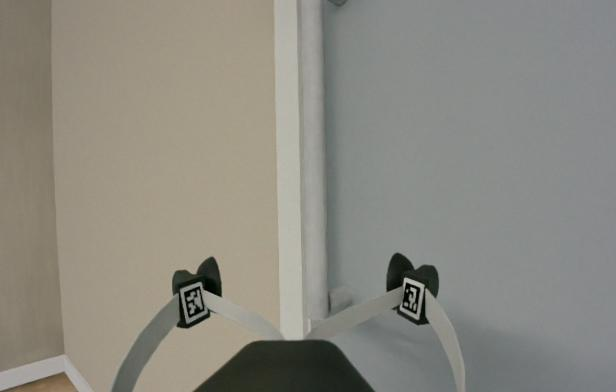

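>>> move(
  r2={"base": {"translate_m": 0.17, "strafe_m": -0.012}, "joints": {"arm_m": 0.08, "gripper_m": 0.08}},
  blocking=false,
)

>>> wait(
  seconds=3,
)

>>> wait(
  seconds=0.5,
  cameras=["r2_head_camera", "r2_wrist_camera"],
)

Scene clock: 438.90 s.
move: r2 moving
r1: as last shown
r1.lidar_m: 2.06 1.02 0.84 0.84 0.93 0.78 0.78 0.91 1.52 1.94 2.21 3.65
r1.motor_effort: lift_m=+20(20) arm_m=-4(4) wheel_0=+2(3) wheel_1=+0(1) wheel_2=-1(1)
r1.servo_current: wrist_yaw_rad=46(59) wrist_pitch_rad=39(52) wrist_roll_rad=39(59) gripper_m=46(46)
r1.wrist_depth_mm: 136 139 - - - - - / 113 139 - - - - - / 118 140 229 - - - - / 137 161 - - - - - / - - - - - - - / - - 190 - 187 - - / 842 741 750 143 741 750 759
r2.base_odometry: x=-1.787 y=-3.310 heading=-1.379
r2.turned_by_wheels: +0.000
r2.turned_by_imu: +0.001
r2.base_tilt: forward=-0.7 right=+0.1
r2.lidar_m: 0.71 1.21 2.33 2.67 1.51 1.36 2.89 2.41 1.51 0.81 0.66 0.65
r2.base_status: translate_m moving; strafe_m moving
r2.joint_positions: lift_m=+0.780 arm_m=+0.049 wrist_yaw_rad=+0.003 wrist_pitch_rad=+0.002 wrist_roll_rad=+0.000 gripper_m=+0.085
r2.joint_status: arm_m moving; gripper_m moving
r2.measured_speeds: translate_m=+0.121 strafe_m=-0.008 rotate_rad=-0.001 lift_m=+0.000 arm_m=+0.163 wrist_yaw_rad=+0.000 wrist_pitch_rad=+0.000 wrist_roll_rad=+0.000
r2.motor_effort: lift_m=+21(21) arm_m=+4(13) wheel_0=+10(11) wheel_1=+6(8) wheel_2=-13(14)
r2.servo_current: wrist_yaw_rad=52(52) wrist_pitch_rad=39(46) wrist_roll_rad=39(59) gripper_m=78(78)
r2.hand_pose: x=+0.5087 y=-0.0867 z=+0.9575 quat_wxyz=(+1.000, +0.000, +0.001, +0.001) (m; r2's base frame)
r2.wrist_depth_mm: - - - 544 - 368 325 / 1756 - - 544 - 370 330 / 1756 - - 544 - 375 332 / - - - 544 - 375 336 / - - - 554 - 377 338 / 1863 - 191 445 185 370 330 / - - - - - 370 340
pictures: none

Scene clock: 440.33 s.
earlier move: r2 done
r1.base_odometry: x=+0.000 y=+0.000 heading=+1.549
r1.turned_by_wheels: +0.000
r1.turned_by_imu: +0.000
r1.base_tilt: forward=-1.6 right=+1.3
r1.lidar_m: 2.05 1.02 0.84 0.84 0.94 0.77 0.78 0.90 1.50 1.95 2.19 3.64
r1.base_status: not commanded
r1.joint_positions: lift_m=+0.127 arm_m=+0.000 wrist_yaw_rad=+3.089 wrist_pitch_rad=+0.002 wrist_roll_rad=+0.000 gripper_m=+0.056
r1.joint_status: not commanded
r1.measured_speeds: all 0
r1.motor_effort: lift_m=+20(20) arm_m=-4(4) wheel_0=+2(3) wheel_1=+0(1) wheel_2=-1(1)
r1.servo_current: wrist_yaw_rad=39(65) wrist_pitch_rad=39(52) wrist_roll_rad=33(65) gripper_m=46(46)
r1.hand_pose: x=-0.1125 y=+0.1024 z=+0.3046 quat_wxyz=(+0.026, -0.001, +0.000, +1.000) (m; r1's base frame)
r1.wrist_depth_mm: 136 139 - - - - - / 114 139 - - - - - / 117 140 229 - - - - / 137 162 - - - - - / - - - - - - - / - - 190 - 188 - - / 842 750 768 143 741 732 759
r2.base_odometry: x=-1.770 y=-3.448 heading=-1.379
r2.turned_by_wheels: +0.000
r2.turned_by_imu: +0.000
r2.base_tilt: forward=-0.7 right=+0.0
r2.lidar_m: 0.57 1.00 2.27 2.56 2.06 1.47 2.97 2.47 1.25 0.66 0.55 0.54
r2.base_status: done
r2.joint_positions: lift_m=+0.780 arm_m=+0.080 wrist_yaw_rad=+0.003 wrist_pitch_rad=+0.002 wrist_roll_rad=+0.000 gripper_m=+0.080
r2.joint_status: all done
r2.measured_speeds: all 0
r2.motor_effort: lift_m=+21(21) arm_m=+7(13) wheel_0=+3(11) wheel_1=+3(8) wheel_2=-5(14)
r2.servo_current: wrist_yaw_rad=46(59) wrist_pitch_rad=39(46) wrist_roll_rad=52(59) gripper_m=59(85)
r2.hand_pose: x=+0.5393 y=-0.0867 z=+0.9575 quat_wxyz=(+1.000, +0.000, +0.001, +0.001) (m; r2's base frame)
r2.wrist_depth_mm: - - 436 322 289 244 216 / - - 442 324 290 245 218 / - - 445 327 293 246 220 / - - 449 267 297 248 221 / - - 402 279 290 249 221 / - - 192 271 193 244 224 / - 128 - - 285 240 223
wait: 1.43 of 3 s (r2 has come to rest)
pictures: none

Scene clock: 440.83 s.
r1.base_odometry: x=+0.000 y=+0.000 heading=+1.549
r1.turned_by_wheels: +0.000
r1.turned_by_imu: +0.000
r1.base_tilt: forward=-1.6 right=+1.3
r1.lidar_m: 2.02 0.99 0.85 0.83 0.96 0.76 0.78 0.88 1.51 1.94 2.20 3.64
r1.base_status: not commanded
r1.joint_positions: lift_m=+0.127 arm_m=+0.000 wrist_yaw_rad=+3.089 wrist_pitch_rad=+0.002 wrist_roll_rad=+0.000 gripper_m=+0.056
r1.joint_status: not commanded
r1.measured_speeds: all 0
r1.motor_effort: lift_m=+20(20) arm_m=-4(4) wheel_0=+2(3) wheel_1=+1(1) wheel_2=-1(1)
r1.servo_current: wrist_yaw_rad=39(65) wrist_pitch_rad=39(52) wrist_roll_rad=59(65) gripper_m=46(46)
r1.hand_pose: x=-0.1125 y=+0.1024 z=+0.3046 quat_wxyz=(+0.026, -0.001, +0.000, +1.000) (m; r1's base frame)
r1.wrist_depth_mm: 136 139 - - - - - / 113 139 - - - - - / 118 140 229 - - - - / 137 162 - - - - - / - - - - - - - / - - 191 - 187 - - / 842 750 750 143 750 732 759
r2.base_odometry: x=-1.770 y=-3.448 heading=-1.379
r2.turned_by_wheels: +0.000
r2.turned_by_imu: +0.000
r2.base_tilt: forward=-0.7 right=+0.0
r2.lidar_m: 0.57 1.02 2.29 2.57 2.06 1.43 3.01 2.48 1.24 0.67 0.55 0.53
r2.base_status: done
r2.joint_positions: lift_m=+0.780 arm_m=+0.080 wrist_yaw_rad=+0.003 wrist_pitch_rad=+0.002 wrist_roll_rad=+0.000 gripper_m=+0.080
r2.joint_status: all done
r2.measured_speeds: all 0
r2.motor_effort: lift_m=+21(21) arm_m=+7(13) wheel_0=+3(11) wheel_1=+3(8) wheel_2=-5(14)
r2.servo_current: wrist_yaw_rad=52(59) wrist_pitch_rad=33(46) wrist_roll_rad=59(59) gripper_m=59(85)
r2.hand_pose: x=+0.5393 y=-0.0867 z=+0.9575 quat_wxyz=(+1.000, +0.000, +0.001, +0.001) (m; r2's base frame)
r2.wrist_depth_mm: - - 436 322 290 244 216 / - - 442 325 293 244 218 / - - 445 327 294 246 220 / - - 452 268 297 247 221 / - - 402 277 291 250 223 / - - 193 271 194 245 224 / - 128 - - 287 239 224
wait: 0.50 s; at rest by 0.27 s
pictures: r2_head_camera, r2_wrist_camera
Images, in order (width x height): r2_head_camera 420x560, r2_wrist_camera 616x392.

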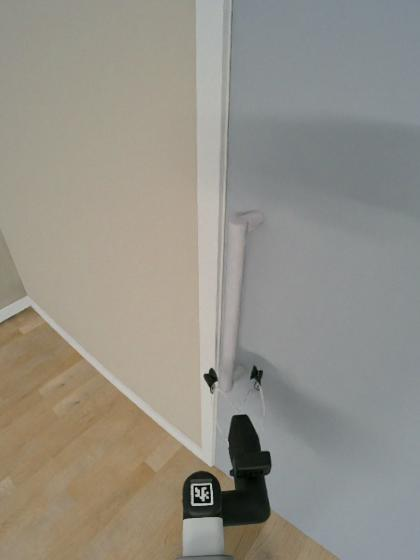

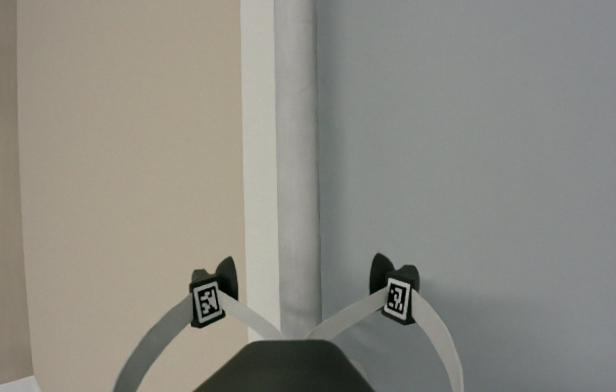

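>>> move(
  r2={"joints": {"arm_m": 0.165}, "speeds": {"arm_m": 0.1}, "contact_limits": {"arm_m": 0.2}},
  blocking=false,
)

>>> wait(
  seconds=2,
  cameras=["r2_head_camera", "r2_wrist_camera"],
)

Scene clock: 451.67 s.
move: r2 moving
r1: as last shown
r1.lidar_m: 2.06 1.03 0.85 0.85 0.94 0.78 0.77 0.89 1.52 1.93 2.19 3.64
r1.motor_effort: lift_m=+20(20) arm_m=-4(4) wheel_0=+2(3) wheel_1=+0(1) wheel_2=-1(1)
r1.servo_current: wrist_yaw_rad=46(59) wrist_pitch_rad=46(52) wrist_roll_rad=59(59) gripper_m=46(46)
r1.wrist_depth_mm: 136 138 - - - - - / 113 139 - - - - - / 118 140 229 - - - - / 137 162 - - - - - / - - - - - - - / - - 190 - 187 - - / 842 741 750 143 759 732 768
r2.base_odometry: x=-1.770 y=-3.448 heading=-1.379
r2.turned_by_wheels: +0.000
r2.turned_by_imu: +0.000
r2.base_tilt: forward=-0.6 right=+0.1
r2.lidar_m: 0.57 0.98 2.28 2.59 2.05 1.49 2.98 2.49 1.28 0.66 0.52 0.53
r2.base_status: not commanded
r2.joint_positions: lift_m=+0.780 arm_m=+0.118 wrist_yaw_rad=+0.003 wrist_pitch_rad=+0.002 wrist_roll_rad=+0.000 gripper_m=+0.080
r2.joint_status: arm_m moving
r2.measured_speeds: translate_m=+0.000 strafe_m=+0.000 rotate_rad=+0.000 lift_m=+0.000 arm_m=+0.100 wrist_yaw_rad=+0.000 wrist_pitch_rad=+0.000 wrist_roll_rad=+0.000
r2.motor_effort: lift_m=+21(21) arm_m=+5(12) wheel_0=+3(4) wheel_1=+3(4) wheel_2=-5(5)
r2.servo_current: wrist_yaw_rad=52(65) wrist_pitch_rad=39(39) wrist_roll_rad=46(52) gripper_m=59(59)
r2.contact_limits: arm_m 0.2
r2.hand_pose: x=+0.5771 y=-0.0867 z=+0.9575 quat_wxyz=(+1.000, +0.000, +0.001, +0.001) (m; r2's base frame)
r2.wrist_depth_mm: - - 407 232 259 218 195 / - - 415 232 255 220 198 / - - 415 234 264 222 199 / - - 421 236 266 224 200 / - - 407 241 260 225 201 / - - 195 235 194 221 201 / - 128 436 - 256 216 202
pictures: none

Scene clock: 452.57 s.
earlier move: r2 done
r1.base_odometry: x=+0.000 y=+0.000 heading=+1.549
r1.turned_by_wheels: +0.000
r1.turned_by_imu: +0.000
r1.base_tilt: forward=-1.6 right=+1.3
r1.lidar_m: 2.02 1.03 0.83 0.84 0.93 0.78 0.76 0.91 1.53 1.92 2.23 3.65
r1.base_status: not commanded
r1.joint_positions: lift_m=+0.127 arm_m=+0.000 wrist_yaw_rad=+3.089 wrist_pitch_rad=+0.002 wrist_roll_rad=+0.000 gripper_m=+0.056
r1.joint_status: not commanded
r1.measured_speeds: all 0
r1.motor_effort: lift_m=+20(20) arm_m=-4(4) wheel_0=+2(3) wheel_1=+1(1) wheel_2=-1(1)
r1.servo_current: wrist_yaw_rad=52(65) wrist_pitch_rad=39(52) wrist_roll_rad=46(65) gripper_m=39(46)
r1.hand_pose: x=-0.1125 y=+0.1024 z=+0.3046 quat_wxyz=(+0.026, -0.001, +0.000, +1.000) (m; r1's base frame)
r1.wrist_depth_mm: 137 139 - - - - - / 113 139 - - - - - / 118 140 229 - - - - / 137 162 - - - - - / - - - - - - - / - - 190 - 187 - - / 842 750 750 143 741 732 759
r2.base_odometry: x=-1.770 y=-3.448 heading=-1.379
r2.turned_by_wheels: +0.000
r2.turned_by_imu: +0.000
r2.base_tilt: forward=-0.6 right=+0.1
r2.lidar_m: 0.57 1.05 2.26 2.55 2.06 1.49 2.98 2.50 1.26 0.64 0.54 0.54
r2.base_status: not commanded
r2.joint_positions: lift_m=+0.780 arm_m=+0.165 wrist_yaw_rad=+0.003 wrist_pitch_rad=+0.002 wrist_roll_rad=+0.000 gripper_m=+0.080
r2.joint_status: all done
r2.measured_speeds: all 0
r2.motor_effort: lift_m=+21(21) arm_m=+11(14) wheel_0=+4(4) wheel_1=+3(4) wheel_2=-5(5)
r2.servo_current: wrist_yaw_rad=52(65) wrist_pitch_rad=46(46) wrist_roll_rad=52(52) gripper_m=52(59)
r2.contact_limits: arm_m 0.2
r2.hand_pose: x=+0.6241 y=-0.0867 z=+0.9575 quat_wxyz=(+1.000, +0.000, +0.001, +0.001) (m; r2's base frame)
r2.wrist_depth_mm: - 445 349 179 220 184 - / - 449 353 180 222 186 166 / - 455 357 181 224 191 167 / - 459 362 182 225 193 169 / - 466 362 182 227 190 170 / - - 195 182 193 191 170 / - 130 392 - 224 183 -
wait: 0.90 of 2 s (r2 has come to rest)
pictures: r2_head_camera, r2_wrist_camera
Images, in order (width x height): r2_head_camera 420x560, r2_wrist_camera 616x392.

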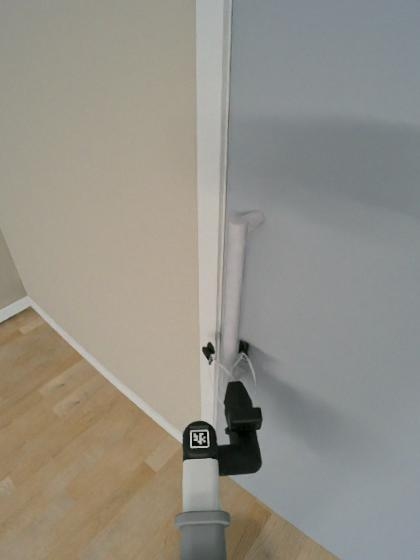

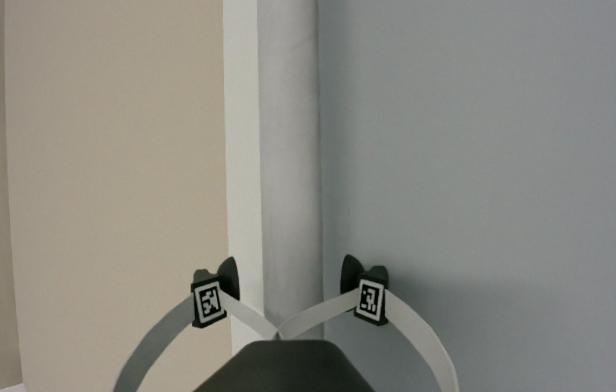

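>>> move(
  r2={"joints": {"gripper_m": -0.03}},
  blocking=false,
)

>>> wait(
  seconds=2,
  cameras=["r2_head_camera", "r2_wrist_camera"],
)

Scene clock: 459.13 s.
move: r2 moving
r1: as last shown
r1.lidar_m: 2.02 1.02 0.85 0.84 0.93 0.77 0.76 0.89 1.51 1.96 2.20 3.65
r1.motor_effort: lift_m=+20(20) arm_m=-4(4) wheel_0=+3(3) wheel_1=+1(1) wheel_2=-1(1)
r1.servo_current: wrist_yaw_rad=39(65) wrist_pitch_rad=46(46) wrist_roll_rad=46(72) gripper_m=39(46)
r1.wrist_depth_mm: 136 139 - - - - - / 113 139 - - - - - / 118 140 229 - - - - / 137 162 - - - - - / - - - - - - - / - - 190 - 187 - - / 842 741 750 143 741 741 759
r2.base_odometry: x=-1.770 y=-3.448 heading=-1.379
r2.turned_by_wheels: +0.000
r2.turned_by_imu: +0.000
r2.base_tilt: forward=-0.6 right=+0.1
r2.lidar_m: 0.56 1.03 2.27 2.57 2.05 1.49 3.03 2.45 1.26 0.68 0.54 0.54
r2.base_status: not commanded
r2.joint_positions: lift_m=+0.780 arm_m=+0.165 wrist_yaw_rad=+0.003 wrist_pitch_rad=+0.002 wrist_roll_rad=+0.000 gripper_m=+0.061
r2.joint_status: gripper_m moving
r2.measured_speeds: all 0
r2.motor_effort: lift_m=+21(21) arm_m=+10(11) wheel_0=+3(4) wheel_1=+3(4) wheel_2=-5(5)
r2.servo_current: wrist_yaw_rad=46(59) wrist_pitch_rad=52(52) wrist_roll_rad=46(59) gripper_m=98(98)
r2.contact_limits: arm_m 0.2
r2.hand_pose: x=+0.6241 y=-0.0867 z=+0.9575 quat_wxyz=(+1.000, +0.000, +0.001, +0.001) (m; r2's base frame)
r2.wrist_depth_mm: - 445 347 180 220 184 - / - 449 351 180 222 186 167 / - 455 355 180 224 191 167 / - 455 357 181 225 192 168 / - 466 366 183 227 190 169 / - 449 198 183 193 191 170 / - 137 389 - 223 182 -
pictures: none

Scene clock: 460.43 s.
earlier move: r2 done
r1.base_odometry: x=+0.000 y=+0.000 heading=+1.549
r1.turned_by_wheels: +0.000
r1.turned_by_imu: +0.000
r1.base_tilt: forward=-1.6 right=+1.3
r1.lidar_m: 2.07 1.01 0.85 0.84 0.95 0.78 0.77 0.89 1.52 1.94 2.20 3.65
r1.base_status: not commanded
r1.joint_positions: lift_m=+0.127 arm_m=+0.000 wrist_yaw_rad=+3.089 wrist_pitch_rad=+0.002 wrist_roll_rad=+0.000 gripper_m=+0.056
r1.joint_status: not commanded
r1.measured_speeds: all 0
r1.motor_effort: lift_m=+20(20) arm_m=-4(4) wheel_0=+2(3) wheel_1=+0(1) wheel_2=-1(1)
r1.servo_current: wrist_yaw_rad=46(65) wrist_pitch_rad=39(52) wrist_roll_rad=52(72) gripper_m=46(46)
r1.hand_pose: x=-0.1125 y=+0.1024 z=+0.3046 quat_wxyz=(+0.026, -0.001, +0.000, +1.000) (m; r1's base frame)
r1.wrist_depth_mm: 136 139 - - - - - / 113 139 - - - - - / 117 140 229 - - - - / 137 162 - - - - - / - - - - - - - / - - 190 - 188 - - / 842 750 759 143 741 741 759
r2.base_odometry: x=-1.770 y=-3.449 heading=-1.378
r2.turned_by_wheels: +0.001
r2.turned_by_imu: +0.001
r2.base_tilt: forward=-0.6 right=+0.0
r2.lidar_m: 0.57 1.04 2.27 2.57 2.09 1.48 3.00 2.46 1.25 0.68 0.55 0.53
r2.base_status: not commanded
r2.joint_positions: lift_m=+0.780 arm_m=+0.165 wrist_yaw_rad=+0.013 wrist_pitch_rad=+0.002 wrist_roll_rad=+0.000 gripper_m=-0.028
r2.joint_status: all done
r2.measured_speeds: all 0
r2.motor_effort: lift_m=+21(21) arm_m=-5(11) wheel_0=+1(4) wheel_1=+2(4) wheel_2=+12(12)
r2.servo_current: wrist_yaw_rad=85(85) wrist_pitch_rad=39(52) wrist_roll_rad=52(59) gripper_m=150(371)
r2.contact_limits: arm_m 0.2
r2.hand_pose: x=+0.6255 y=-0.0838 z=+0.9575 quat_wxyz=(+1.000, +0.000, +0.001, +0.006) (m; r2's base frame)
r2.wrist_depth_mm: - - 362 164 209 175 - / - 477 364 165 212 177 - / - - 370 166 213 182 - / - - 375 167 216 175 159 / - - 382 167 216 176 - / - - 186 167 180 180 - / - - 410 - 212 173 -
wait: 1.30 of 2 s (r2 has come to rest)
pictures: r2_head_camera, r2_wrist_camera
Images, in order (width x height): r2_head_camera 420x560, r2_wrist_camera 616x392.

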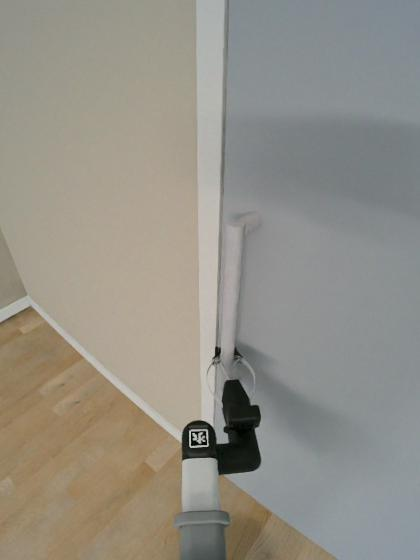

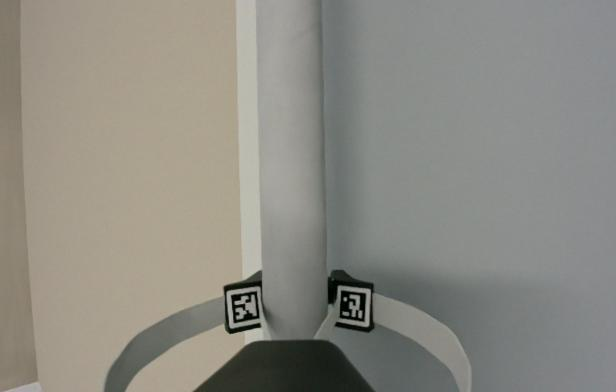

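>>> move(
  r2={"base": {"translate_m": -0.078, "strafe_m": 0.055}, "pace": "slow"},
  blocking=false,
)

>>> wait(
  seconds=2.5,
  cameras=["r2_head_camera", "r2_wrist_camera"],
)

Scene clock: 476.80 s.
move: r2 moving
r1: as last shown
r1.lidar_m: 2.11 1.02 0.85 0.85 0.93 0.78 0.77 0.91 1.50 1.93 2.20 3.62
r1.servo_current: wrist_yaw_rad=39(65) wrist_pitch_rad=39(46) wrist_roll_rad=39(52) gripper_m=39(52)
r1.wrist_depth_mm: 136 138 - - - - - / 113 139 - - - - - / 118 140 229 - - - - / 137 162 - - - - - / - - - - - - - / - - 190 - 187 - - / 831 750 759 143 741 732 768
r2.base_odometry: x=-1.764 y=-3.436 heading=-1.376
r2.turned_by_wheels: +0.002
r2.turned_by_imu: +0.002
r2.base_tilt: forward=-0.6 right=+0.1
r2.lidar_m: 0.57 1.06 2.26 2.57 2.04 1.47 2.99 2.48 1.24 0.66 0.54 0.54
r2.base_status: translate_m moving; strafe_m moving
r2.joint_positions: lift_m=+0.780 arm_m=+0.165 wrist_yaw_rad=+0.013 wrist_pitch_rad=+0.002 wrist_roll_rad=+0.000 gripper_m=-0.028
r2.joint_status: not commanded
r2.measured_speeds: translate_m=-0.043 strafe_m=+0.031 rotate_rad=+0.000 lift_m=+0.000 arm_m=+0.000 wrist_yaw_rad=+0.000 wrist_pitch_rad=+0.000 wrist_roll_rad=+0.000
r2.motor_effort: lift_m=+21(21) arm_m=-6(6) wheel_0=-7(9) wheel_1=+2(2) wheel_2=+28(28)
r2.servo_current: wrist_yaw_rad=78(85) wrist_pitch_rad=46(46) wrist_roll_rad=52(52) gripper_m=156(156)
r2.contact_limits: arm_m 0.2
r2.hand_pose: x=+0.6255 y=-0.0838 z=+0.9575 quat_wxyz=(+1.000, +0.000, +0.001, +0.006) (m; r2's base frame)
r2.wrist_depth_mm: - - 399 163 211 175 - / - - 387 164 213 178 - / - - 392 165 219 182 160 / - - 397 167 216 176 160 / - - 399 166 216 181 - / - - 185 167 180 178 165 / - - 413 - 213 175 -
pictures: none

Scene clock: 478.43 s.
earlier move: r2 done
r1.base_odometry: x=+0.000 y=+0.000 heading=+1.549
r1.turned_by_wheels: +0.000
r1.turned_by_imu: +0.000
r1.base_tilt: forward=-1.6 right=+1.3
r1.lidar_m: 2.25 1.02 0.85 0.85 0.96 0.78 0.76 0.88 1.54 1.94 2.15 3.64
r1.base_status: not commanded
r1.joint_positions: lift_m=+0.127 arm_m=+0.000 wrist_yaw_rad=+3.089 wrist_pitch_rad=+0.002 wrist_roll_rad=+0.000 gripper_m=+0.056
r1.joint_status: not commanded
r1.measured_speeds: all 0
r1.motor_effort: lift_m=+20(20) arm_m=-4(4) wheel_0=+3(3) wheel_1=+1(1) wheel_2=-1(1)
r1.servo_current: wrist_yaw_rad=52(72) wrist_pitch_rad=46(46) wrist_roll_rad=46(65) gripper_m=39(52)
r1.hand_pose: x=-0.1125 y=+0.1024 z=+0.3046 quat_wxyz=(+0.026, -0.001, +0.000, +1.000) (m; r1's base frame)
r1.wrist_depth_mm: 136 138 - - - - - / 113 139 - - - - - / 118 140 229 - - - - / 137 162 - - - - - / - - - - - - - / - - 190 - 187 - - / 854 750 759 143 741 741 759
r2.base_odometry: x=-1.731 y=-3.362 heading=-1.377
r2.turned_by_wheels: +0.000
r2.turned_by_imu: +0.000
r2.base_tilt: forward=-0.6 right=+0.1
r2.lidar_m: 0.55 1.21 2.29 2.59 1.93 1.40 2.97 2.47 1.45 0.76 0.58 0.56
r2.base_status: done
r2.joint_positions: lift_m=+0.780 arm_m=+0.165 wrist_yaw_rad=+0.013 wrist_pitch_rad=+0.002 wrist_roll_rad=+0.000 gripper_m=-0.028
r2.joint_status: not commanded
r2.measured_speeds: all 0
r2.motor_effort: lift_m=+21(21) arm_m=-5(6) wheel_0=-4(9) wheel_1=+3(4) wheel_2=+20(29)
r2.servo_current: wrist_yaw_rad=78(85) wrist_pitch_rad=39(52) wrist_roll_rad=46(65) gripper_m=143(156)
r2.contact_limits: arm_m 0.2
r2.hand_pose: x=+0.6255 y=-0.0837 z=+0.9575 quat_wxyz=(+1.000, +0.000, +0.001, +0.006) (m; r2's base frame)
r2.wrist_depth_mm: - - - 163 211 181 - / 1618 - - 164 213 183 165 / 1618 - - 165 220 187 167 / - - - 167 217 186 168 / - - - 167 219 187 168 / 1708 - 183 167 179 187 169 / - - - - 216 180 -
wait: 1.63 of 2.5 s (r2 has come to rest)
pictures: r2_head_camera, r2_wrist_camera
Images, in order (width x height): r2_head_camera 420x560, r2_wrist_camera 616x392.

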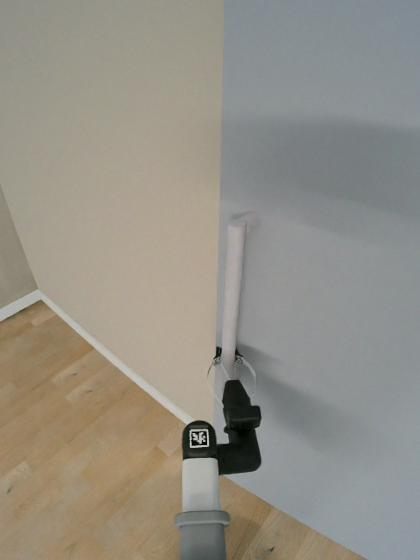

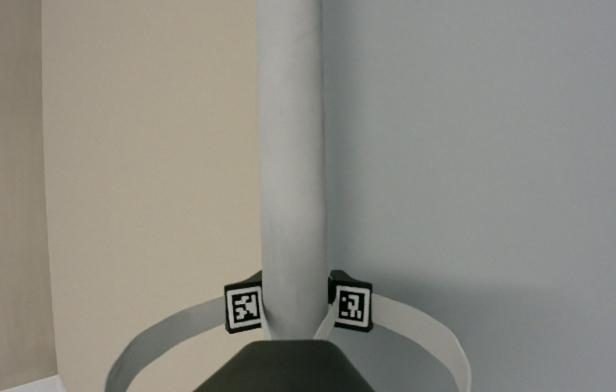

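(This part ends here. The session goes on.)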